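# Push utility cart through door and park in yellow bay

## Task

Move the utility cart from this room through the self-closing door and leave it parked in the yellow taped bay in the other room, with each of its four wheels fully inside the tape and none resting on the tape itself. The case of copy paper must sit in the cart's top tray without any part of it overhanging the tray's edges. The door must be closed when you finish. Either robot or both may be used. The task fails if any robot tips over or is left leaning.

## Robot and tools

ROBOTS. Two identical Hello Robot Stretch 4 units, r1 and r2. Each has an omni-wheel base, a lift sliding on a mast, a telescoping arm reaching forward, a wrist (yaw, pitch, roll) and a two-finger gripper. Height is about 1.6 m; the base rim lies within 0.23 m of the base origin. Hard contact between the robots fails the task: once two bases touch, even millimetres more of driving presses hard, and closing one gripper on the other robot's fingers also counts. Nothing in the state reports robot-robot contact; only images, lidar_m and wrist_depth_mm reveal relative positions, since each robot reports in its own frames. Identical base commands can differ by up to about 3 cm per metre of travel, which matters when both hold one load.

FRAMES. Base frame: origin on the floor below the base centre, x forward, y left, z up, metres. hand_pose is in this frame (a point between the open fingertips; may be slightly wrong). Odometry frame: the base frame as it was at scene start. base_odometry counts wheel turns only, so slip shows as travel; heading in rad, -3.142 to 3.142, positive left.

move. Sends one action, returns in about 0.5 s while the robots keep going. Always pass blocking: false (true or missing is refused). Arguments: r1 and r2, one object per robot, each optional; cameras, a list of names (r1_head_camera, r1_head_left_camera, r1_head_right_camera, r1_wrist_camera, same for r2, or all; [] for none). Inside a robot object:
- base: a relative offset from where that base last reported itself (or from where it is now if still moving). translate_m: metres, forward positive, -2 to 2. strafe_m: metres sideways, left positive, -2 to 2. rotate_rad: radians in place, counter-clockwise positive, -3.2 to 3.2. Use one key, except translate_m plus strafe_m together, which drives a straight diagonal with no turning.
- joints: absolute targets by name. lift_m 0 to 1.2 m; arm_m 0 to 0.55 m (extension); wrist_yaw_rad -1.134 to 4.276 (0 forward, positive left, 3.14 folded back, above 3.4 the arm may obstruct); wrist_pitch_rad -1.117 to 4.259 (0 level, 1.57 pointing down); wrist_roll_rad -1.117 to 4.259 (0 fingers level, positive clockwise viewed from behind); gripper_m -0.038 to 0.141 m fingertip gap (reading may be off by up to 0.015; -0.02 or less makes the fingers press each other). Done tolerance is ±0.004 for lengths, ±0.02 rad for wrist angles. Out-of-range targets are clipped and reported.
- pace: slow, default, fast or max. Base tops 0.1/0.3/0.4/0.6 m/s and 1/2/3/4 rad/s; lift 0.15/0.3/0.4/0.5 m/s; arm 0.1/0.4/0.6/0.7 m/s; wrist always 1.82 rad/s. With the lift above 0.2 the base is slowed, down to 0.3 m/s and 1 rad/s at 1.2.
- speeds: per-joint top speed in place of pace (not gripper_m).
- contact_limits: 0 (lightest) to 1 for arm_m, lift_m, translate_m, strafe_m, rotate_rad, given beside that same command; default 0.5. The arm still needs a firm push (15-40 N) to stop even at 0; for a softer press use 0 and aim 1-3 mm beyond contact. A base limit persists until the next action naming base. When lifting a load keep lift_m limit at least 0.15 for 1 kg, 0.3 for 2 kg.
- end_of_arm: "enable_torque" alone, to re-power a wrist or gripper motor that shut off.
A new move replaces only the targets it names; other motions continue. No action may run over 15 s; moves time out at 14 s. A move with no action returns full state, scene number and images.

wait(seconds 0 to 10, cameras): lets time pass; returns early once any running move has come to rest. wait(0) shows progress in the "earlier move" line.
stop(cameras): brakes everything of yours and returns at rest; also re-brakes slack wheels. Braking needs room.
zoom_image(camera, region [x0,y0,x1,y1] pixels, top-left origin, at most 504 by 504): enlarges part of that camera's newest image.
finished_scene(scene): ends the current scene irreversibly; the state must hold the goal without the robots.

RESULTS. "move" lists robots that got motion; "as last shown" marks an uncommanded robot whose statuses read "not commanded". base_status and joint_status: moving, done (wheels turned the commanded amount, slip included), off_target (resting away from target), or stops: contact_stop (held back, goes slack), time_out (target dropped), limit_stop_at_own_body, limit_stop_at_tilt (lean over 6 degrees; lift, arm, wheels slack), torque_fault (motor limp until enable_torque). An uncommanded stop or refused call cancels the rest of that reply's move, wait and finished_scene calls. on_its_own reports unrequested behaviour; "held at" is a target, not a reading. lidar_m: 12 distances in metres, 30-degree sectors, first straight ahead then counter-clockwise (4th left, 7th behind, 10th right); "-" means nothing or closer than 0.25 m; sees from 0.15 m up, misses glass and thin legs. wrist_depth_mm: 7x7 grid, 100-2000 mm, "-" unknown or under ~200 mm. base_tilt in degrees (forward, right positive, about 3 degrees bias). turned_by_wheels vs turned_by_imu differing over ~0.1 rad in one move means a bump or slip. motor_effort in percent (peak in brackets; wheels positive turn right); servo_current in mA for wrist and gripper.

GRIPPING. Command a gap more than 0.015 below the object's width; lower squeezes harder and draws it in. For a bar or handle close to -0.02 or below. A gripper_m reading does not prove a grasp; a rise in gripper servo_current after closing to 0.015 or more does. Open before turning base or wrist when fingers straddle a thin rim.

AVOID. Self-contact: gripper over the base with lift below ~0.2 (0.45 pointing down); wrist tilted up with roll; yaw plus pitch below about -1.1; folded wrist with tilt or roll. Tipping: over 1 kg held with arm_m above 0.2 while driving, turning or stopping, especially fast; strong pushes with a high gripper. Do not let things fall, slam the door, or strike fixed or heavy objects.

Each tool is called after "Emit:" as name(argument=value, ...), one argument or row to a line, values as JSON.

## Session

Emit:
move(
  blocking=false,
)

Scene clock: 0.00 s.
r1.base_odometry: x=+0.000 y=+0.000 heading=+0.000
r1.turned_by_wheels: +0.000
r1.turned_by_imu: +0.000
r1.base_tilt: forward=-1.6 right=+1.3
r1.lidar_m: 0.96 1.73 2.02 2.40 3.92 1.60 0.85 0.77 0.78 0.89 0.77 0.78
r1.base_status: not commanded
r1.joint_positions: lift_m=+0.124 arm_m=+0.000 wrist_yaw_rad=+3.194 wrist_pitch_rad=+0.002 wrist_roll_rad=+0.000 gripper_m=+0.056
r1.joint_status: not commanded
r1.measured_speeds: all 0
r1.motor_effort: lift_m=+19 arm_m=-4 wheel_0=-2 wheel_1=+1 wheel_2=+0
r1.servo_current: wrist_yaw_rad=59 wrist_pitch_rad=46 wrist_roll_rad=46 gripper_m=39
r1.hand_pose: x=-0.1216 y=+0.0722 z=+0.3019 quat_wxyz=(-0.026, -0.001, +0.000, +1.000) (m; r1's base frame)
r1.wrist_depth_mm: - 135 - - - - - / - 123 135 - - - - / - 121 191 - - - - / 110 136 194 - - - - / 137 - - - 1618 - - / 226 - 190 1098 188 1160 1118 / 224 163 750 798 768 768 759
r2.base_odometry: x=+0.000 y=+0.000 heading=+0.000
r2.turned_by_wheels: +0.000
r2.turned_by_imu: +0.000
r2.base_tilt: forward=-0.6 right=+0.1
r2.lidar_m: 1.29 1.32 1.58 2.33 2.36 2.78 1.41 1.41 2.77 2.39 2.42 1.48
r2.base_status: not commanded
r2.joint_positions: lift_m=+0.200 arm_m=+0.000 wrist_yaw_rad=+3.211 wrist_pitch_rad=+0.001 wrist_roll_rad=+0.000 gripper_m=+0.056
r2.joint_status: not commanded
r2.measured_speeds: all 0
r2.motor_effort: lift_m=+18 arm_m=-4 wheel_0=-1 wheel_1=+1 wheel_2=+1
r2.servo_current: wrist_yaw_rad=46 wrist_pitch_rad=39 wrist_roll_rad=52 gripper_m=52
r2.hand_pose: x=-0.1229 y=+0.0671 z=+0.3779 quat_wxyz=(-0.035, -0.001, +0.000, +0.999) (m; r2's base frame)
r2.wrist_depth_mm: - - 137 - - - - / - - 137 - - - - / - 109 138 - - - - / - 140 175 - - - - / 214 - - - - - - / 213 1281 196 1255 190 1336 1182 / 208 243 866 - - 854 878
pictures: r1_head_camera, r1_head_left_camera, r1_head_right_camera, r1_wrist_camera, r2_head_camera, r2_head_left_camera, r2_head_right_camera, r2_wrist_camera
Images, in order (width x height): r1_head_camera 420x560, r1_head_left_camera 420x672, r1_head_right_camera 420x672, r1_wrist_camera 616x392, r2_head_camera 420x560, r2_head_left_camera 420x672, r2_head_right_camera 420x672, r2_wrist_camera 616x392.

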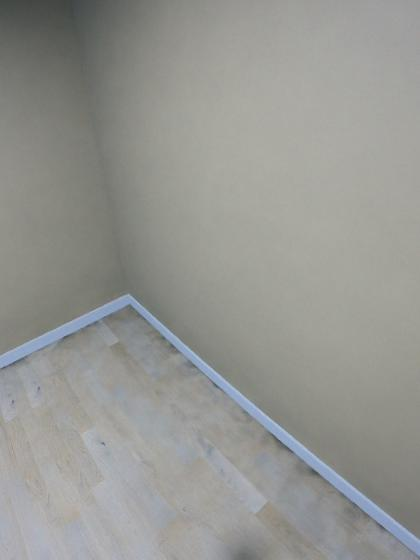

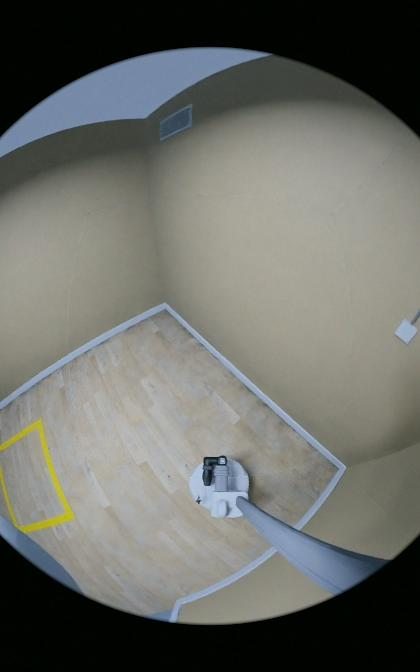

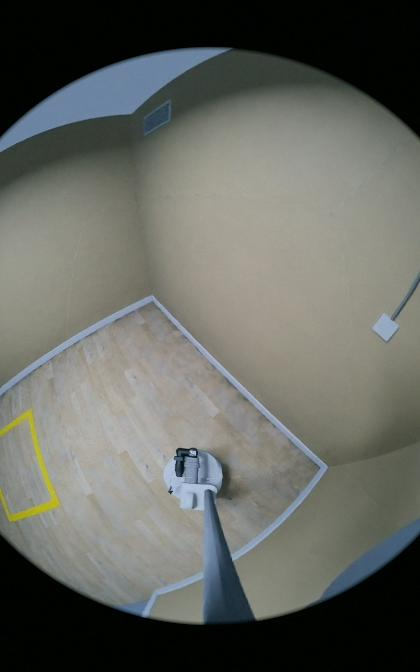

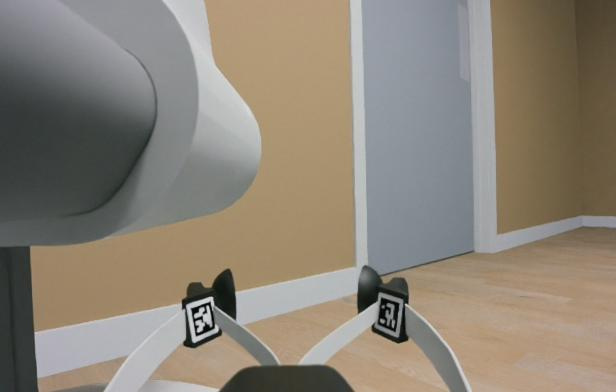

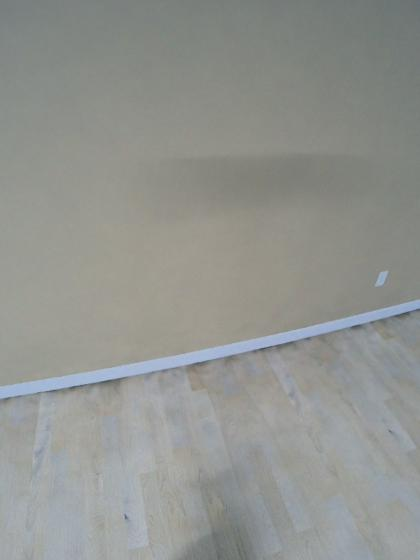

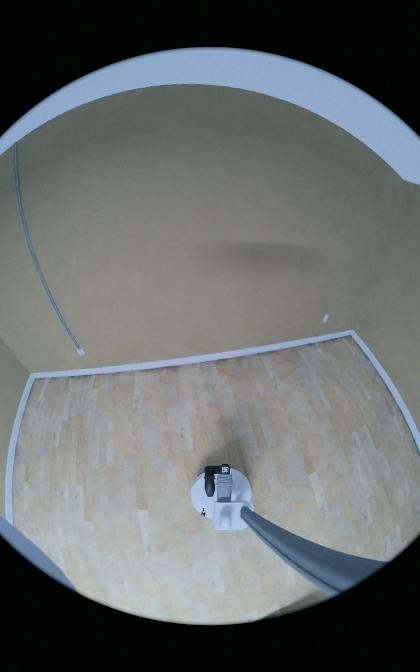

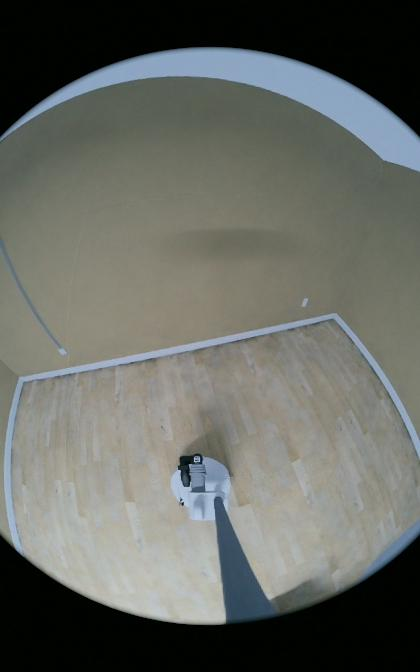

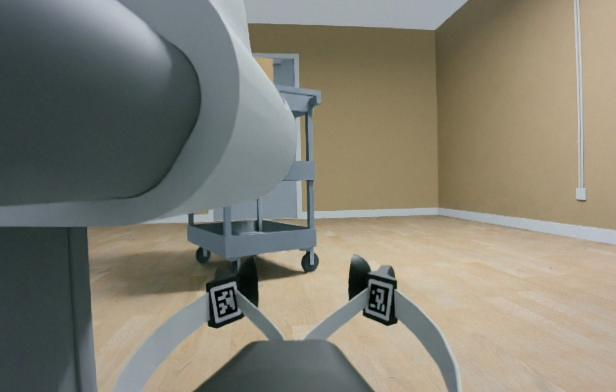

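Emit:
move(
  blocking=false,
  r1={"base":{"rotate_rad":2.2},"pace":"fast"},
  r2={"base":{"rotate_rad":-2.9},"pace":"fast"},
)

Emit:
wait(
  seconds=1.5,
)

Emit:
wait(
  seconds=1,
  cameras=["r1_head_camera","r1_head_left_camera","r2_head_camera","r2_head_left_camera","r2_head_right_camera"],
)

Emit:
zoom_image(
  camera="r2_head_camera",
  region=[100, 50, 320, 450],
)

Scene clock: 7.37 s.
move: r1 moving; r2 moving
r1.base_odometry: x=+0.000 y=+0.000 heading=+0.379
r1.turned_by_wheels: +0.379
r1.turned_by_imu: +0.380
r1.base_tilt: forward=-1.6 right=+1.3
r1.lidar_m: 1.35 2.02 2.22 3.48 2.07 0.95 0.78 0.74 0.86 0.79 0.72 0.87
r1.base_status: rotate_rad moving
r1.joint_positions: lift_m=+0.124 arm_m=+0.000 wrist_yaw_rad=+3.194 wrist_pitch_rad=+0.002 wrist_roll_rad=+0.000 gripper_m=+0.056
r1.joint_status: not commanded
r1.measured_speeds: translate_m=+0.001 strafe_m=-0.001 rotate_rad=+1.461 lift_m=+0.000 arm_m=+0.000 wrist_yaw_rad=+0.000 wrist_pitch_rad=+0.000 wrist_roll_rad=+0.000
r1.motor_effort: lift_m=+19(20) arm_m=-4(4) wheel_0=-9(11) wheel_1=-8(9) wheel_2=-8(9)
r1.servo_current: wrist_yaw_rad=46(59) wrist_pitch_rad=39(52) wrist_roll_rad=33(65) gripper_m=39(46)
r1.hand_pose: x=-0.1216 y=+0.0722 z=+0.3019 quat_wxyz=(-0.026, -0.001, +0.000, +1.000)
r1.wrist_depth_mm: - 135 - - - - - / - 123 135 - - 1205 - / - 121 192 - - 1229 - / 110 136 195 - - 1205 - / 137 - - - - 1205 - / 216 - 190 - 188 1118 1138 / 224 152 759 798 778 750 759
r2.base_odometry: x=+0.000 y=+0.000 heading=-0.379
r2.turned_by_wheels: -0.379
r2.turned_by_imu: -0.367
r2.base_tilt: forward=-0.7 right=+0.0
r2.lidar_m: 1.41 1.28 1.36 1.78 2.35 2.35 3.14 1.40 3.75 2.54 2.39 2.03
r2.base_status: rotate_rad moving
r2.joint_positions: lift_m=+0.200 arm_m=+0.000 wrist_yaw_rad=+3.211 wrist_pitch_rad=+0.001 wrist_roll_rad=+0.000 gripper_m=+0.056
r2.joint_status: not commanded
r2.measured_speeds: translate_m=-0.001 strafe_m=+0.001 rotate_rad=-1.461 lift_m=+0.000 arm_m=+0.000 wrist_yaw_rad=+0.000 wrist_pitch_rad=+0.000 wrist_roll_rad=+0.000
r2.motor_effort: lift_m=+18(18) arm_m=-4(4) wheel_0=+13(13) wheel_1=+10(12) wheel_2=+12(12)
r2.servo_current: wrist_yaw_rad=52(52) wrist_pitch_rad=46(46) wrist_roll_rad=52(65) gripper_m=46(52)
r2.hand_pose: x=-0.1229 y=+0.0671 z=+0.3779 quat_wxyz=(-0.035, -0.001, +0.000, +0.999)
r2.wrist_depth_mm: - - 137 - - - - / - - 137 - - - - / - 109 138 - - - - / - 140 176 - - - - / 214 - - - - - - / 213 1281 196 1308 190 1336 1182 / 208 242 878 - - 854 878
pictures: none

Scene clock: 8.87 s.
earlier move: r1 done; r2 moving
r1.base_odometry: x=+0.000 y=+0.000 heading=+2.200
r1.turned_by_wheels: +1.821
r1.turned_by_imu: +1.831
r1.base_tilt: forward=-1.6 right=+1.3
r1.lidar_m: 3.91 1.26 0.82 0.74 0.77 0.85 0.77 0.78 1.01 2.01 2.04 2.61
r1.base_status: done
r1.joint_positions: lift_m=+0.124 arm_m=+0.000 wrist_yaw_rad=+3.194 wrist_pitch_rad=+0.002 wrist_roll_rad=+0.000 gripper_m=+0.056
r1.joint_status: not commanded
r1.measured_speeds: all 0
r1.motor_effort: lift_m=+19(20) arm_m=-4(4) wheel_0=-2(11) wheel_1=+1(10) wheel_2=+1(10)
r1.servo_current: wrist_yaw_rad=46(65) wrist_pitch_rad=39(52) wrist_roll_rad=52(65) gripper_m=39(52)
r1.hand_pose: x=-0.1216 y=+0.0722 z=+0.3019 quat_wxyz=(-0.026, -0.001, +0.000, +1.000)
r1.wrist_depth_mm: - 135 - - - - - / - 123 135 - - - - / - 121 191 - - - - / 110 136 195 - - - - / 137 - - - - - - / 214 - 190 - 187 - - / 224 741 750 143 778 768 759
r2.base_odometry: x=+0.000 y=+0.000 heading=-2.900
r2.turned_by_wheels: -2.521
r2.turned_by_imu: -2.454
r2.base_tilt: forward=-0.7 right=+0.1
r2.lidar_m: 1.38 3.31 2.45 2.37 1.83 1.36 1.31 1.39 1.97 2.33 2.46 3.52
r2.base_status: rotate_rad moving
r2.joint_positions: lift_m=+0.200 arm_m=+0.000 wrist_yaw_rad=+3.211 wrist_pitch_rad=+0.001 wrist_roll_rad=+0.000 gripper_m=+0.056
r2.joint_status: not commanded
r2.measured_speeds: all 0
r2.motor_effort: lift_m=+18(18) arm_m=-4(4) wheel_0=+2(15) wheel_1=+1(14) wheel_2=+2(12)
r2.servo_current: wrist_yaw_rad=46(52) wrist_pitch_rad=39(46) wrist_roll_rad=46(65) gripper_m=52(52)
r2.hand_pose: x=-0.1228 y=+0.0671 z=+0.3779 quat_wxyz=(-0.035, -0.001, +0.000, +0.999)
r2.wrist_depth_mm: - - 137 - - - - / - 107 137 - - - - / - 110 138 235 - - - / - 140 164 - - - - / 216 - - - - - - / 213 1308 195 1182 190 1138 1078 / 211 245 878 - - 854 866
wait: 1.50 s; no rest
pictures: none

Scene clock: 9.13 s.
earlier move: r2 done
r1.base_odometry: x=+0.000 y=+0.000 heading=+2.200
r1.turned_by_wheels: +0.000
r1.turned_by_imu: +0.000
r1.base_tilt: forward=-1.6 right=+1.3
r1.lidar_m: 3.92 1.24 0.82 0.73 0.77 0.83 0.76 0.78 0.99 2.02 2.05 2.60
r1.base_status: done
r1.joint_positions: lift_m=+0.124 arm_m=+0.000 wrist_yaw_rad=+3.194 wrist_pitch_rad=+0.002 wrist_roll_rad=+0.000 gripper_m=+0.056
r1.joint_status: not commanded
r1.measured_speeds: all 0
r1.motor_effort: lift_m=+20(20) arm_m=-4(4) wheel_0=-2(11) wheel_1=+1(10) wheel_2=+1(10)
r1.servo_current: wrist_yaw_rad=46(65) wrist_pitch_rad=46(52) wrist_roll_rad=39(65) gripper_m=46(52)
r1.hand_pose: x=-0.1216 y=+0.0722 z=+0.3019 quat_wxyz=(-0.026, -0.001, +0.000, +1.000)
r1.wrist_depth_mm: - 135 - - - - - / - 123 135 - - - - / - 121 190 - - - - / 110 136 195 - - - - / 137 - - - - - - / 216 - 191 - 188 - - / 224 750 741 143 778 759 759
r2.base_odometry: x=+0.000 y=+0.000 heading=-2.900
r2.turned_by_wheels: +0.000
r2.turned_by_imu: +0.000
r2.base_tilt: forward=-0.7 right=+0.0
r2.lidar_m: 1.39 3.29 2.45 2.37 1.81 1.35 1.30 1.37 1.94 2.32 2.44 3.44
r2.base_status: done
r2.joint_positions: lift_m=+0.200 arm_m=+0.000 wrist_yaw_rad=+3.211 wrist_pitch_rad=+0.001 wrist_roll_rad=+0.000 gripper_m=+0.056
r2.joint_status: not commanded
r2.measured_speeds: all 0
r2.motor_effort: lift_m=+18(18) arm_m=-4(4) wheel_0=+2(15) wheel_1=+1(14) wheel_2=+1(12)
r2.servo_current: wrist_yaw_rad=39(52) wrist_pitch_rad=46(46) wrist_roll_rad=52(65) gripper_m=46(52)
r2.hand_pose: x=-0.1228 y=+0.0671 z=+0.3779 quat_wxyz=(-0.035, -0.001, +0.000, +0.999)
r2.wrist_depth_mm: - - 137 - - - - / - 107 137 - - - - / - 110 138 235 - - - / - 140 164 - - - - / 216 - - - - - - / 214 1308 195 1182 190 1098 1098 / 211 245 878 - - 854 866
wait: 0.27 of 1 s (r2 has come to rest)
Images, in order (width x height): r1_head_camera 420x560, r1_head_left_camera 420x672, r2_head_camera 420x560, r2_head_left_camera 420x672, r2_head_right_camera 420x672.

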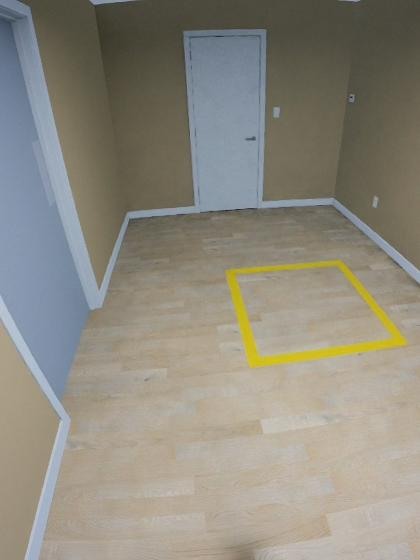

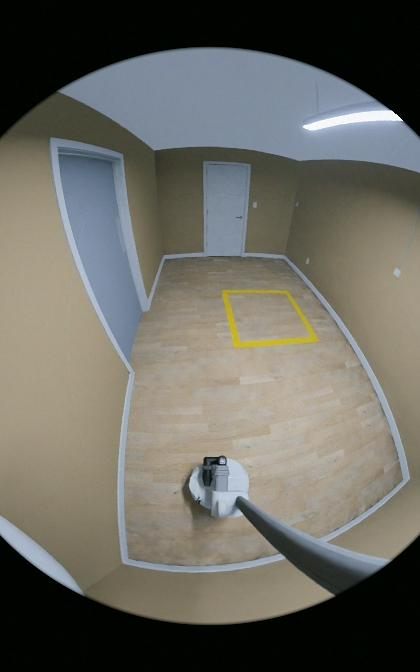

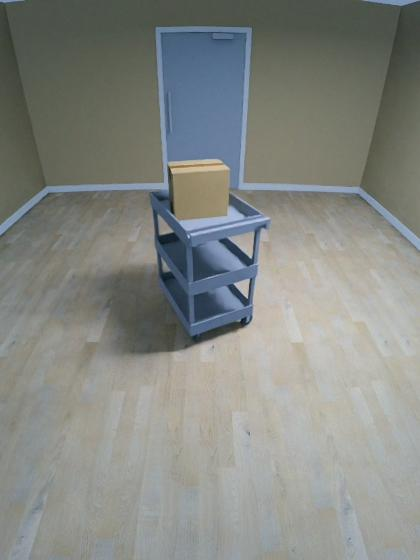

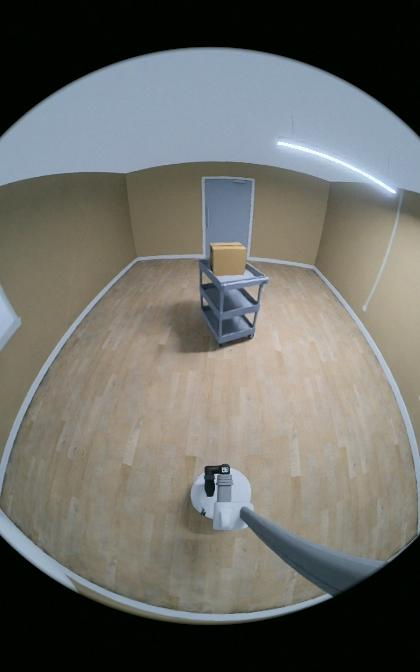

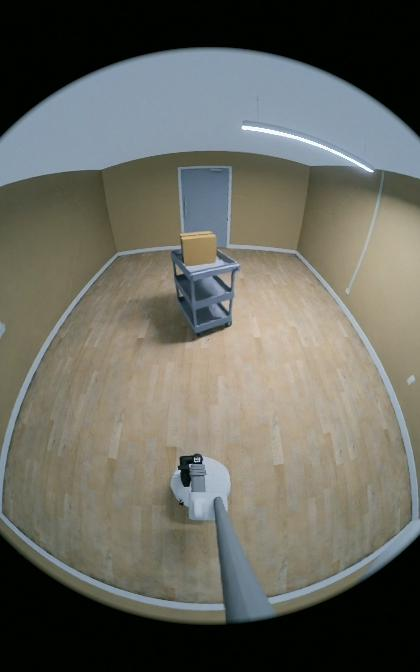

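Scaled by 1.260 from the camera's image (finer frame: 1200x1600).

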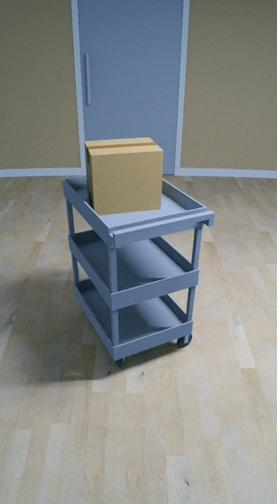

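Emit:
move(
  blocking=false,
  r1={"base":{"translate_m":1.76,"strafe_m":0.05},"pace":"fast"},
  r2={"base":{"translate_m":0.77,"strafe_m":-0.31},"joints":{"lift_m":0.69,"wrist_yaw_rad":0.0,"wrist_roll_rad":1.571,"gripper_m":0.12}},
)

Emit:
wait(
  seconds=4,
)

Emit:
wait(
  seconds=3,
)

Emit:
move(
  blocking=false,
  r1={"base":{"rotate_rad":1.67}},
  r2={"base":{"rotate_rad":0.384}},
)

Emit:
wait(
  seconds=1,
)

Emit:
wait(
  seconds=2,
  cameras=["r1_head_camera","r1_head_left_camera","r2_head_camera","r2_wrist_camera"],
)

Scene clock: 37.00 s.
move: r1 moving; r2 moving
r1.base_odometry: x=-0.031 y=+0.040 heading=+2.200
r1.turned_by_wheels: +0.000
r1.turned_by_imu: +0.000
r1.base_tilt: forward=-1.6 right=+1.3
r1.lidar_m: 3.87 1.23 0.83 0.73 0.77 0.91 0.82 0.85 1.07 2.01 2.04 2.57
r1.base_status: translate_m moving; strafe_m moving
r1.joint_positions: lift_m=+0.124 arm_m=+0.000 wrist_yaw_rad=+3.194 wrist_pitch_rad=+0.002 wrist_roll_rad=+0.000 gripper_m=+0.056
r1.joint_status: not commanded
r1.measured_speeds: translate_m=+0.195 strafe_m=+0.006 rotate_rad=+0.002 lift_m=+0.000 arm_m=+0.000 wrist_yaw_rad=+0.000 wrist_pitch_rad=+0.000 wrist_roll_rad=+0.000
r1.motor_effort: lift_m=+19(20) arm_m=-4(4) wheel_0=+7(8) wheel_1=+8(8) wheel_2=-11(12)
r1.servo_current: wrist_yaw_rad=52(59) wrist_pitch_rad=39(46) wrist_roll_rad=39(65) gripper_m=46(52)
r1.hand_pose: x=-0.1216 y=+0.0722 z=+0.3019 quat_wxyz=(-0.026, -0.001, +0.000, +1.000)
r1.wrist_depth_mm: - 133 133 - - - - / - 116 134 - - - - / - 114 139 - - - - / - 134 185 - - - - / 207 - - - - - - / 213 - 190 - 187 - - / 213 750 741 788 778 759 759
r2.base_odometry: x=-0.033 y=+0.005 heading=-2.899
r2.turned_by_wheels: +0.000
r2.turned_by_imu: +0.001
r2.base_tilt: forward=-0.7 right=+0.1
r2.lidar_m: 1.38 3.33 2.50 2.39 1.85 1.41 1.35 1.43 2.03 2.33 2.47 3.48
r2.base_status: translate_m moving; strafe_m moving
r2.joint_positions: lift_m=+0.238 arm_m=+0.000 wrist_yaw_rad=+2.650 wrist_pitch_rad=+0.001 wrist_roll_rad=+0.588 gripper_m=+0.075
r2.joint_status: lift_m moving; wrist_yaw_rad moving; wrist_roll_rad moving; gripper_m moving
r2.measured_speeds: translate_m=+0.123 strafe_m=-0.049 rotate_rad=-0.001 lift_m=+0.146 arm_m=+0.000 wrist_yaw_rad=-1.734 wrist_pitch_rad=+0.000 wrist_roll_rad=+1.820
r2.motor_effort: lift_m=+23(24) arm_m=-4(4) wheel_0=+9(13) wheel_1=+7(7) wheel_2=-11(12)
r2.servo_current: wrist_yaw_rad=111(124) wrist_pitch_rad=33(46) wrist_roll_rad=111(117) gripper_m=65(78)
r2.hand_pose: x=-0.0421 y=+0.2131 z=+0.4157 quat_wxyz=(+0.233, +0.070, +0.281, +0.928)
r2.wrist_depth_mm: - - - - - - - / - - - - - - - / - - - - - 1921 1863 / - - - - - 1618 1229 / 258 - - - 1537 1138 891 / 245 - 189 1430 188 854 707 / - 127 - - 820 661 585
pictures: none

Scene clock: 40.67 s.
earlier move: r1 moving; r2 done
r1.base_odometry: x=-0.898 y=+1.162 heading=+2.200
r1.turned_by_wheels: +0.000
r1.turned_by_imu: +0.000
r1.base_tilt: forward=-1.6 right=+1.2
r1.lidar_m: 2.45 1.48 1.04 0.96 0.96 1.17 2.23 2.27 2.06 1.89 1.91 2.42
r1.base_status: translate_m moving; strafe_m moving
r1.joint_positions: lift_m=+0.124 arm_m=+0.000 wrist_yaw_rad=+3.194 wrist_pitch_rad=+0.002 wrist_roll_rad=+0.000 gripper_m=+0.056
r1.joint_status: not commanded
r1.measured_speeds: translate_m=+0.400 strafe_m=+0.013 rotate_rad=-0.002 lift_m=+0.000 arm_m=+0.000 wrist_yaw_rad=+0.000 wrist_pitch_rad=+0.000 wrist_roll_rad=+0.000
r1.motor_effort: lift_m=+19(20) arm_m=-4(4) wheel_0=+5(10) wheel_1=+6(10) wheel_2=-6(12)
r1.servo_current: wrist_yaw_rad=46(78) wrist_pitch_rad=39(52) wrist_roll_rad=52(72) gripper_m=39(52)
r1.hand_pose: x=-0.1216 y=+0.0722 z=+0.3019 quat_wxyz=(-0.026, -0.001, +0.000, +1.000)
r1.wrist_depth_mm: - 133 133 - - - - / - 111 133 - - - - / - 115 137 - - - - / - 134 200 - - - - / 207 - - - - 1618 - / 220 1229 195 1182 187 1138 1008 / 219 759 750 788 788 759 759
r2.base_odometry: x=-0.822 y=+0.116 heading=-2.899
r2.turned_by_wheels: +0.000
r2.turned_by_imu: +0.001
r2.base_tilt: forward=-0.7 right=+0.0
r2.lidar_m: 0.70 0.69 2.79 2.67 2.85 2.18 2.09 2.22 2.14 2.06 2.15 3.04
r2.base_status: done
r2.joint_positions: lift_m=+0.690 arm_m=+0.000 wrist_yaw_rad=+0.003 wrist_pitch_rad=+0.001 wrist_roll_rad=+1.569 gripper_m=+0.120
r2.joint_status: all done
r2.measured_speeds: all 0
r2.motor_effort: lift_m=+21(25) arm_m=-4(4) wheel_0=+4(15) wheel_1=+4(7) wheel_2=-4(14)
r2.servo_current: wrist_yaw_rad=39(130) wrist_pitch_rad=39(46) wrist_roll_rad=52(117) gripper_m=52(104)
r2.hand_pose: x=+0.4596 y=-0.0866 z=+0.8677 quat_wxyz=(+0.708, +0.706, +0.001, +0.001)
r2.wrist_depth_mm: - - - - - 1708 1182 / - - - - - 1756 1182 / - - - - - 1756 1205 / - - - - - 1808 1205 / - - - - - 627 621 / - - 198 535 196 569 574 / - - 750 - - - 544
wait: 3.67 of 4 s (r2 has come to rest)
pictures: none

Scene clock: 42.20 s.
earlier move: r1 done
r1.base_odometry: x=-1.077 y=+1.393 heading=+2.200
r1.turned_by_wheels: +0.000
r1.turned_by_imu: +0.001
r1.base_tilt: forward=-1.6 right=+1.3
r1.lidar_m: 2.15 1.54 0.98 0.98 1.00 1.18 2.53 2.55 2.05 1.84 1.86 2.35
r1.base_status: done
r1.joint_positions: lift_m=+0.124 arm_m=+0.000 wrist_yaw_rad=+3.194 wrist_pitch_rad=+0.002 wrist_roll_rad=+0.000 gripper_m=+0.056
r1.joint_status: not commanded
r1.measured_speeds: all 0
r1.motor_effort: lift_m=+19(20) arm_m=-4(4) wheel_0=+2(10) wheel_1=-1(10) wheel_2=+1(12)
r1.servo_current: wrist_yaw_rad=46(78) wrist_pitch_rad=39(52) wrist_roll_rad=46(72) gripper_m=39(52)
r1.hand_pose: x=-0.1216 y=+0.0722 z=+0.3019 quat_wxyz=(-0.026, -0.001, +0.000, +1.000)
r1.wrist_depth_mm: - 134 - - - - - / - 123 146 - - - - / - 121 191 - - - - / 111 136 207 - - - - / 216 - - - - 1576 - / 1008 1205 195 1182 187 1138 1025 / 759 759 759 809 788 759 759
r2.base_odometry: x=-0.822 y=+0.116 heading=-2.899
r2.turned_by_wheels: +0.000
r2.turned_by_imu: +0.000
r2.base_tilt: forward=-0.7 right=+0.1
r2.lidar_m: 0.72 0.70 2.78 2.65 2.83 2.15 2.09 2.19 2.13 2.04 2.18 3.09
r2.base_status: done
r2.joint_positions: lift_m=+0.690 arm_m=+0.000 wrist_yaw_rad=+0.003 wrist_pitch_rad=+0.001 wrist_roll_rad=+1.569 gripper_m=+0.120
r2.joint_status: all done
r2.measured_speeds: all 0
r2.motor_effort: lift_m=+21(25) arm_m=-4(4) wheel_0=+3(15) wheel_1=+4(7) wheel_2=-4(14)
r2.servo_current: wrist_yaw_rad=39(130) wrist_pitch_rad=39(46) wrist_roll_rad=46(117) gripper_m=46(104)
r2.hand_pose: x=+0.4596 y=-0.0866 z=+0.8677 quat_wxyz=(+0.708, +0.706, +0.001, +0.001)
r2.wrist_depth_mm: - - - - - 1661 1182 / - - - - - 1708 1205 / - - - - - 1708 1205 / - - - - - 1756 1229 / - - - - - 621 615 / - - 198 535 195 569 569 / - - 759 - - - 544
wait: 1.53 of 3 s (r1 has come to rest)
pictures: none

Scene clock: 42.70 s.
move: r1 moving; r2 moving
r1.base_odometry: x=-1.077 y=+1.393 heading=+2.453
r1.turned_by_wheels: +0.252
r1.turned_by_imu: +0.253
r1.base_tilt: forward=-1.6 right=+1.2
r1.lidar_m: 2.17 1.15 0.97 0.99 1.08 1.52 2.50 2.38 1.89 1.86 2.00 2.20
r1.base_status: rotate_rad moving
r1.joint_positions: lift_m=+0.124 arm_m=+0.000 wrist_yaw_rad=+3.194 wrist_pitch_rad=+0.002 wrist_roll_rad=+0.000 gripper_m=+0.056
r1.joint_status: not commanded
r1.measured_speeds: translate_m=+0.000 strafe_m=-0.001 rotate_rad=+0.974 lift_m=+0.000 arm_m=+0.000 wrist_yaw_rad=+0.000 wrist_pitch_rad=+0.000 wrist_roll_rad=+0.000
r1.motor_effort: lift_m=+19(20) arm_m=-4(4) wheel_0=-8(8) wheel_1=-7(9) wheel_2=-7(8)
r1.servo_current: wrist_yaw_rad=46(59) wrist_pitch_rad=46(46) wrist_roll_rad=59(59) gripper_m=39(46)
r1.hand_pose: x=-0.1216 y=+0.0722 z=+0.3019 quat_wxyz=(-0.026, -0.001, +0.000, +1.000)
r1.wrist_depth_mm: - 135 - - - - - / - 123 146 - - - - / - 121 191 - - - - / 110 136 206 - - - - / 216 - - - - - - / 1025 1229 191 1182 187 1138 1078 / 750 750 759 798 788 768 750
r2.base_odometry: x=-0.822 y=+0.116 heading=-2.655
r2.turned_by_wheels: +0.244
r2.turned_by_imu: +0.238
r2.base_tilt: forward=-0.6 right=+0.1
r2.lidar_m: 0.68 3.09 2.65 2.66 2.40 2.09 2.08 2.37 2.04 2.06 2.42 0.78
r2.base_status: rotate_rad moving
r2.joint_positions: lift_m=+0.690 arm_m=+0.000 wrist_yaw_rad=+0.003 wrist_pitch_rad=+0.001 wrist_roll_rad=+1.569 gripper_m=+0.120
r2.joint_status: not commanded
r2.measured_speeds: translate_m=+0.000 strafe_m=-0.001 rotate_rad=+0.790 lift_m=+0.000 arm_m=+0.000 wrist_yaw_rad=+0.000 wrist_pitch_rad=+0.000 wrist_roll_rad=+0.000
r2.motor_effort: lift_m=+21(21) arm_m=-4(4) wheel_0=-5(10) wheel_1=-5(9) wheel_2=-7(11)
r2.servo_current: wrist_yaw_rad=39(65) wrist_pitch_rad=39(39) wrist_roll_rad=52(59) gripper_m=52(59)
r2.hand_pose: x=+0.4596 y=-0.0867 z=+0.8677 quat_wxyz=(+0.708, +0.706, +0.001, +0.001)
r2.wrist_depth_mm: - - - - - 1708 1182 / - - - - - 1661 1205 / - - - - - 609 585 / - - - 574 - 574 569 / - - 778 554 1138 - 554 / - - 200 492 192 530 539 / - - - - - 530 530
pictures: none

Scene clock: 43.37 s.
earlier move: r1 moving; r2 done
r1.base_odometry: x=-1.077 y=+1.393 heading=-2.845
r1.turned_by_wheels: +0.985
r1.turned_by_imu: +0.990
r1.base_tilt: forward=-1.6 right=+1.3
r1.lidar_m: 0.97 0.97 1.06 1.42 2.51 2.52 1.92 1.86 1.98 2.23 2.16 1.25
r1.base_status: rotate_rad moving
r1.joint_positions: lift_m=+0.124 arm_m=+0.000 wrist_yaw_rad=+3.194 wrist_pitch_rad=+0.002 wrist_roll_rad=+0.000 gripper_m=+0.056
r1.joint_status: not commanded
r1.measured_speeds: translate_m=-0.001 strafe_m=+0.001 rotate_rad=+1.346 lift_m=+0.000 arm_m=+0.000 wrist_yaw_rad=+0.000 wrist_pitch_rad=+0.000 wrist_roll_rad=+0.000
r1.motor_effort: lift_m=+20(20) arm_m=-4(4) wheel_0=-4(9) wheel_1=-1(9) wheel_2=-2(8)
r1.servo_current: wrist_yaw_rad=52(59) wrist_pitch_rad=52(52) wrist_roll_rad=46(65) gripper_m=46(46)
r1.hand_pose: x=-0.1216 y=+0.0722 z=+0.3019 quat_wxyz=(-0.026, -0.001, +0.000, +1.000)
r1.wrist_depth_mm: - 135 - - - - - / - 123 147 - - - - / - 121 191 - - - - / 110 136 206 - - - - / 137 1661 - - - - - / 228 1182 192 1182 187 1118 1138 / 759 759 750 143 778 759 759
r2.base_odometry: x=-0.822 y=+0.116 heading=-2.516
r2.turned_by_wheels: +0.139
r2.turned_by_imu: +0.135
r2.base_tilt: forward=-0.7 right=+0.1
r2.lidar_m: 0.68 2.89 2.65 2.71 2.28 2.08 2.11 2.23 2.06 2.09 2.70 0.74
r2.base_status: done
r2.joint_positions: lift_m=+0.690 arm_m=+0.000 wrist_yaw_rad=+0.003 wrist_pitch_rad=+0.001 wrist_roll_rad=+1.569 gripper_m=+0.120
r2.joint_status: not commanded
r2.measured_speeds: all 0
r2.motor_effort: lift_m=+21(21) arm_m=-4(4) wheel_0=-4(10) wheel_1=-4(9) wheel_2=-5(11)
r2.servo_current: wrist_yaw_rad=39(65) wrist_pitch_rad=46(52) wrist_roll_rad=46(59) gripper_m=52(59)
r2.hand_pose: x=+0.4596 y=-0.0867 z=+0.8677 quat_wxyz=(+0.708, +0.706, +0.001, +0.001)
r2.wrist_depth_mm: - - - 530 - 1618 530 / - - - - - 741 530 / - - 741 530 1138 - 535 / - - 759 530 - - 530 / - - 778 530 1118 - 525 / - - 199 473 200 535 525 / - - - - - 1708 1229
wait: 0.67 of 1 s (r2 has come to rest)
pictures: none

Scene clock: 44.33 s.
earlier move: r1 done
r1.base_odometry: x=-1.077 y=+1.393 heading=-2.413
r1.turned_by_wheels: +0.432
r1.turned_by_imu: +0.435
r1.base_tilt: forward=-1.6 right=+1.3
r1.lidar_m: 0.98 1.03 1.30 2.51 2.62 1.96 1.84 1.93 2.26 2.19 1.36 0.97
r1.base_status: done
r1.joint_positions: lift_m=+0.124 arm_m=+0.000 wrist_yaw_rad=+3.194 wrist_pitch_rad=+0.002 wrist_roll_rad=+0.000 gripper_m=+0.056
r1.joint_status: not commanded
r1.measured_speeds: all 0
r1.motor_effort: lift_m=+19(20) arm_m=-4(4) wheel_0=-1(9) wheel_1=-2(9) wheel_2=-2(8)
r1.servo_current: wrist_yaw_rad=59(65) wrist_pitch_rad=39(52) wrist_roll_rad=46(65) gripper_m=46(46)
r1.hand_pose: x=-0.1216 y=+0.0722 z=+0.3019 quat_wxyz=(-0.026, -0.001, +0.000, +1.000)
r1.wrist_depth_mm: - 135 - - - - - / - 123 135 - - - - / - 121 191 - - - - / 110 136 194 - - - - / 137 1756 1708 1863 1863 1808 1756 / 991 1229 191 1160 187 1138 1118 / 741 759 750 809 723 750 759
r2.base_odometry: x=-0.822 y=+0.116 heading=-2.516
r2.turned_by_wheels: +0.000
r2.turned_by_imu: +0.000
r2.base_tilt: forward=-0.6 right=+0.1
r2.lidar_m: 0.70 2.91 2.67 2.72 2.26 2.09 2.14 2.22 2.06 2.09 2.66 0.74
r2.base_status: done
r2.joint_positions: lift_m=+0.690 arm_m=+0.000 wrist_yaw_rad=+0.003 wrist_pitch_rad=+0.001 wrist_roll_rad=+1.569 gripper_m=+0.120
r2.joint_status: not commanded
r2.measured_speeds: all 0
r2.motor_effort: lift_m=+21(21) arm_m=-4(4) wheel_0=-4(10) wheel_1=-4(9) wheel_2=-5(11)
r2.servo_current: wrist_yaw_rad=52(65) wrist_pitch_rad=39(52) wrist_roll_rad=52(59) gripper_m=46(59)
r2.hand_pose: x=+0.4596 y=-0.0867 z=+0.8677 quat_wxyz=(+0.708, +0.706, +0.001, +0.001)
r2.wrist_depth_mm: - - - 530 - 1576 535 / - - - - - 750 530 / - - 750 530 1138 - 530 / - - 750 530 - - 525 / - - 778 530 1138 - 530 / - - 198 469 200 535 530 / - - - - - 1756 1182
wait: 0.97 of 2 s (r1 has come to rest)
Images, in order (width x height): r1_head_camera 420x560, r1_head_left_camera 420x672, r2_head_camera 420x560, r2_wrist_camera 616x392.

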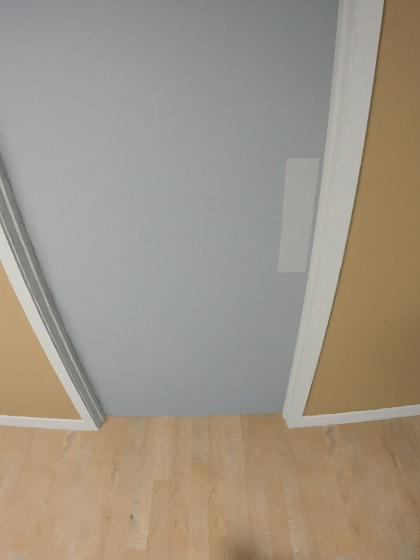

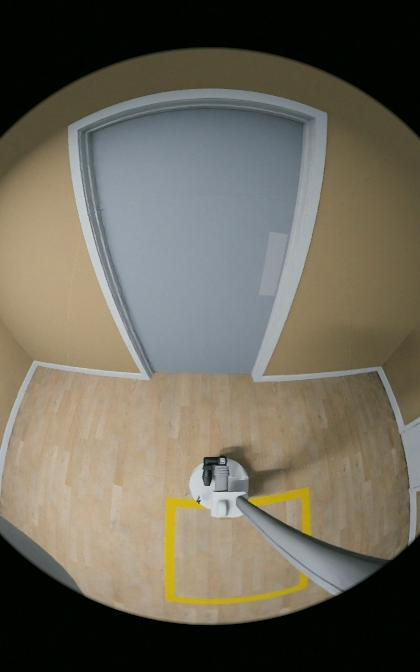

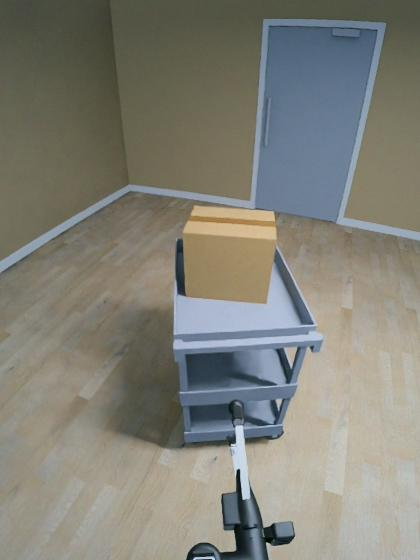

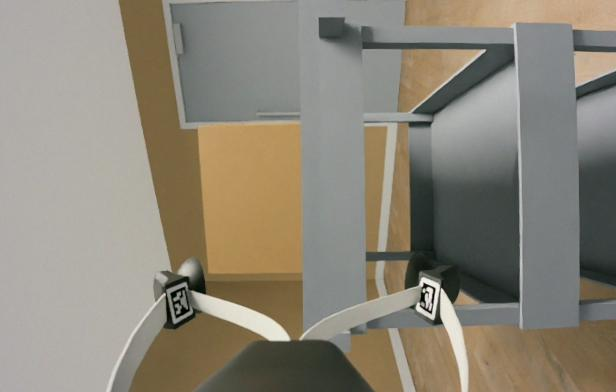

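Emit:
move(
  blocking=false,
  r1={"base":{"translate_m":1.2},"contact_limits":{"translate_m":1.0}},
  r2={"base":{"translate_m":0.35,"strafe_m":-0.06},"contact_limits":{"translate_m":0.15}},
)

Emit:
wait(
  seconds=3,
)

Emit:
wait(
  seconds=4,
  cameras=["r1_head_camera","r1_head_left_camera","r2_head_camera","r2_wrist_camera"],
)

Scene clock: 54.77 s.
move: r1 moving; r2 moving
r1.base_odometry: x=-1.100 y=+1.372 heading=-2.413
r1.turned_by_wheels: +0.000
r1.turned_by_imu: +0.000
r1.base_tilt: forward=-1.6 right=+1.2
r1.lidar_m: 0.96 1.01 1.24 2.52 2.59 1.97 1.87 1.99 2.27 2.19 1.34 0.95
r1.base_status: translate_m moving
r1.joint_positions: lift_m=+0.124 arm_m=+0.000 wrist_yaw_rad=+3.194 wrist_pitch_rad=+0.002 wrist_roll_rad=+0.000 gripper_m=+0.056
r1.joint_status: not commanded
r1.measured_speeds: translate_m=+0.121 strafe_m=+0.001 rotate_rad=+0.003 lift_m=+0.000 arm_m=+0.000 wrist_yaw_rad=+0.000 wrist_pitch_rad=+0.000 wrist_roll_rad=+0.000
r1.motor_effort: lift_m=+20(20) arm_m=-4(4) wheel_0=+6(7) wheel_1=+4(9) wheel_2=-8(9)
r1.servo_current: wrist_yaw_rad=33(59) wrist_pitch_rad=33(46) wrist_roll_rad=59(59) gripper_m=39(46)
r1.contact_limits: translate_m 1
r1.hand_pose: x=-0.1216 y=+0.0722 z=+0.3019 quat_wxyz=(-0.026, -0.001, +0.000, +1.000)
r1.wrist_depth_mm: - 135 - - - - - / - 123 145 - - - - / - 121 190 - - - - / 110 136 205 - - - - / 137 - - - - - - / 1008 1205 195 1205 188 1138 1098 / 759 750 759 788 741 759 741
r2.base_odometry: x=-0.850 y=+0.102 heading=-2.516
r2.turned_by_wheels: +0.000
r2.turned_by_imu: +0.001
r2.base_tilt: forward=-0.7 right=+0.1
r2.lidar_m: 0.67 2.89 2.65 2.67 2.29 2.10 2.16 2.22 2.05 2.10 2.68 0.71
r2.base_status: translate_m moving; strafe_m moving
r2.joint_positions: lift_m=+0.690 arm_m=+0.000 wrist_yaw_rad=+0.003 wrist_pitch_rad=+0.001 wrist_roll_rad=+1.569 gripper_m=+0.120
r2.joint_status: not commanded
r2.measured_speeds: translate_m=+0.122 strafe_m=-0.020 rotate_rad=-0.004 lift_m=+0.000 arm_m=+0.000 wrist_yaw_rad=+0.000 wrist_pitch_rad=+0.000 wrist_roll_rad=+0.000
r2.motor_effort: lift_m=+21(21) arm_m=-4(4) wheel_0=+5(9) wheel_1=+6(7) wheel_2=-13(13)
r2.servo_current: wrist_yaw_rad=52(52) wrist_pitch_rad=46(46) wrist_roll_rad=39(52) gripper_m=46(52)
r2.contact_limits: translate_m 0.15
r2.hand_pose: x=+0.4596 y=-0.0867 z=+0.8677 quat_wxyz=(+0.708, +0.706, +0.001, +0.001)
r2.wrist_depth_mm: - - - 504 - 1756 504 / - - - 508 - 842 508 / - - 715 504 - - 504 / - - 723 504 - - 500 / - - 750 500 - - 500 / - - 198 439 200 504 500 / - - - - - 1756 1182
pictures: none

Scene clock: 56.93 s.
earlier move: r1 moving; r2 done
r1.base_odometry: x=-1.540 y=+0.980 heading=-2.413
r1.turned_by_wheels: +0.000
r1.turned_by_imu: +0.000
r1.base_tilt: forward=-1.6 right=+1.3
r1.lidar_m: 0.38 0.39 0.54 1.12 2.62 2.59 2.49 2.58 2.29 1.40 0.44 0.40
r1.base_status: translate_m moving
r1.joint_positions: lift_m=+0.124 arm_m=+0.000 wrist_yaw_rad=+3.194 wrist_pitch_rad=+0.002 wrist_roll_rad=+0.000 gripper_m=+0.056
r1.joint_status: not commanded
r1.measured_speeds: translate_m=+0.300 strafe_m=-0.001 rotate_rad=-0.002 lift_m=+0.000 arm_m=+0.000 wrist_yaw_rad=+0.000 wrist_pitch_rad=+0.000 wrist_roll_rad=+0.000
r1.motor_effort: lift_m=+20(20) arm_m=-4(4) wheel_0=+5(8) wheel_1=+5(9) wheel_2=-4(10)
r1.servo_current: wrist_yaw_rad=33(65) wrist_pitch_rad=39(52) wrist_roll_rad=46(65) gripper_m=46(46)
r1.contact_limits: translate_m 1
r1.hand_pose: x=-0.1216 y=+0.0722 z=+0.3019 quat_wxyz=(-0.026, -0.001, +0.000, +1.000)
r1.wrist_depth_mm: - 134 - - - - - / - 121 135 - - - - / - 120 187 - - - - / 111 136 213 - - - - / 216 - - - - - - / 1025 1229 193 1160 187 1138 1098 / 223 163 759 143 741 759 759
r2.base_odometry: x=-1.140 y=-0.040 heading=-2.516
r2.turned_by_wheels: +0.000
r2.turned_by_imu: +0.002
r2.base_tilt: forward=-0.7 right=+0.1
r2.lidar_m: 0.39 2.81 2.59 2.64 2.61 2.42 2.49 2.31 2.13 2.18 2.78 0.45
r2.base_status: done
r2.joint_positions: lift_m=+0.690 arm_m=+0.000 wrist_yaw_rad=-0.003 wrist_pitch_rad=+0.002 wrist_roll_rad=+1.570 gripper_m=+0.120
r2.joint_status: not commanded
r2.measured_speeds: all 0
r2.motor_effort: lift_m=+20(21) arm_m=+5(5) wheel_0=+4(10) wheel_1=+4(8) wheel_2=-2(15)
r2.servo_current: wrist_yaw_rad=52(59) wrist_pitch_rad=46(46) wrist_roll_rad=52(59) gripper_m=52(59)
r2.contact_limits: translate_m 0.15
r2.hand_pose: x=+0.4590 y=-0.0882 z=+0.8675 quat_wxyz=(+0.707, +0.707, +0.000, -0.002)
r2.wrist_depth_mm: - - - 198 259 1708 1182 / - - - 195 256 1576 - / - - 459 193 254 854 - / - - 466 191 250 - - / - - 473 189 248 - - / - - 200 187 200 - - / - - 492 - 243 1756 -
wait: 2.17 of 3 s (r2 has come to rest)
pictures: none

Scene clock: 59.77 s.
earlier move: r1 done
r1.base_odometry: x=-1.972 y=+0.594 heading=-2.413
r1.turned_by_wheels: +0.000
r1.turned_by_imu: +0.020
r1.base_tilt: forward=-1.6 right=+1.3
r1.lidar_m: 0.25 - 0.25 0.27 0.69 3.18 3.06 3.15 0.31 0.38 2.26 0.30
r1.base_status: done
r1.joint_positions: lift_m=+0.124 arm_m=+0.000 wrist_yaw_rad=+3.204 wrist_pitch_rad=+0.002 wrist_roll_rad=+0.000 gripper_m=+0.056
r1.joint_status: not commanded
r1.measured_speeds: all 0
r1.motor_effort: lift_m=+19(20) arm_m=+7(7) wheel_0=+5(23) wheel_1=+10(22) wheel_2=-8(23)
r1.servo_current: wrist_yaw_rad=78(91) wrist_pitch_rad=46(52) wrist_roll_rad=52(65) gripper_m=46(52)
r1.contact_limits: translate_m 1
r1.hand_pose: x=-0.1227 y=+0.0693 z=+0.3019 quat_wxyz=(-0.031, -0.001, +0.000, +1.000)
r1.wrist_depth_mm: - - 132 - - - - / - - 132 - - - - / - 112 132 - - - - / - 133 182 - - - - / 200 - - - - - - / 215 1205 192 1205 187 1160 1098 / 213 750 759 809 798 768 798
r2.base_odometry: x=-1.140 y=-0.040 heading=-2.516
r2.turned_by_wheels: +0.000
r2.turned_by_imu: +0.000
r2.base_tilt: forward=-0.6 right=+0.1
r2.lidar_m: 0.40 2.82 2.57 2.61 2.64 2.41 2.45 2.29 2.14 2.17 2.78 0.46
r2.base_status: done
r2.joint_positions: lift_m=+0.690 arm_m=+0.000 wrist_yaw_rad=-0.003 wrist_pitch_rad=+0.002 wrist_roll_rad=+1.570 gripper_m=+0.120
r2.joint_status: not commanded
r2.measured_speeds: all 0
r2.motor_effort: lift_m=+20(21) arm_m=+5(6) wheel_0=+4(10) wheel_1=+4(8) wheel_2=-2(15)
r2.servo_current: wrist_yaw_rad=52(59) wrist_pitch_rad=39(52) wrist_roll_rad=59(59) gripper_m=52(59)
r2.contact_limits: translate_m 0.15
r2.hand_pose: x=+0.4590 y=-0.0882 z=+0.8675 quat_wxyz=(+0.707, +0.707, +0.000, -0.002)
r2.wrist_depth_mm: - - - 198 258 1708 1205 / - - - 195 256 1618 - / - - 455 193 253 842 - / - - 466 191 251 - - / - - 473 189 248 - - / - - 200 187 200 - - / - - 496 - 243 1708 -
wait: 2.83 of 4 s (r1 has come to rest)
Images, in order (width x height): r1_head_camera 420x560, r1_head_left_camera 420x672, r2_head_camera 420x560, r2_wrist_camera 616x392.

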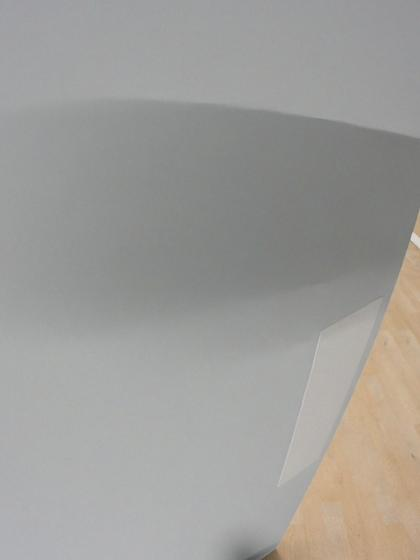

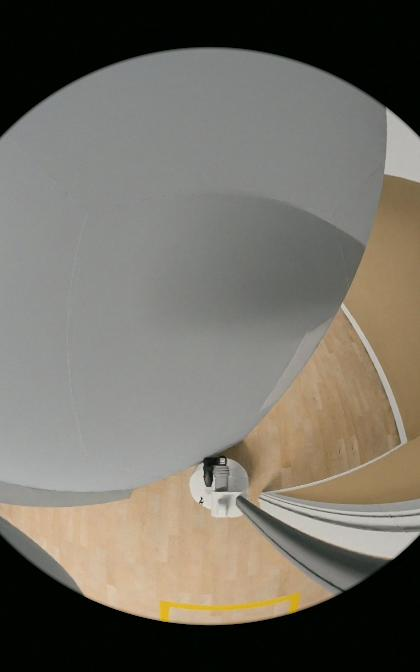

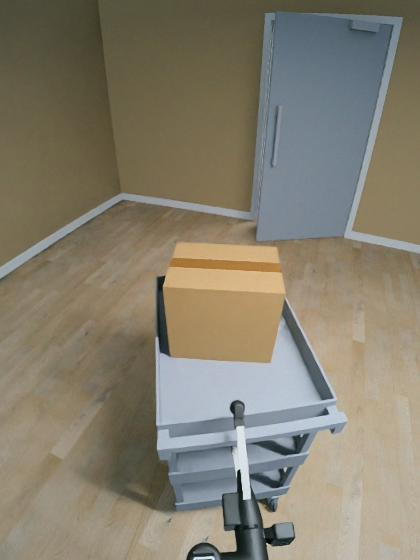

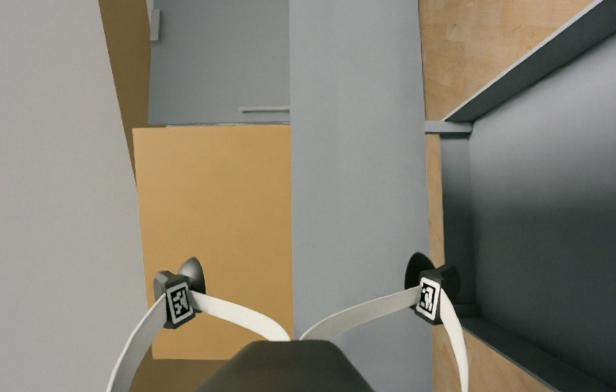

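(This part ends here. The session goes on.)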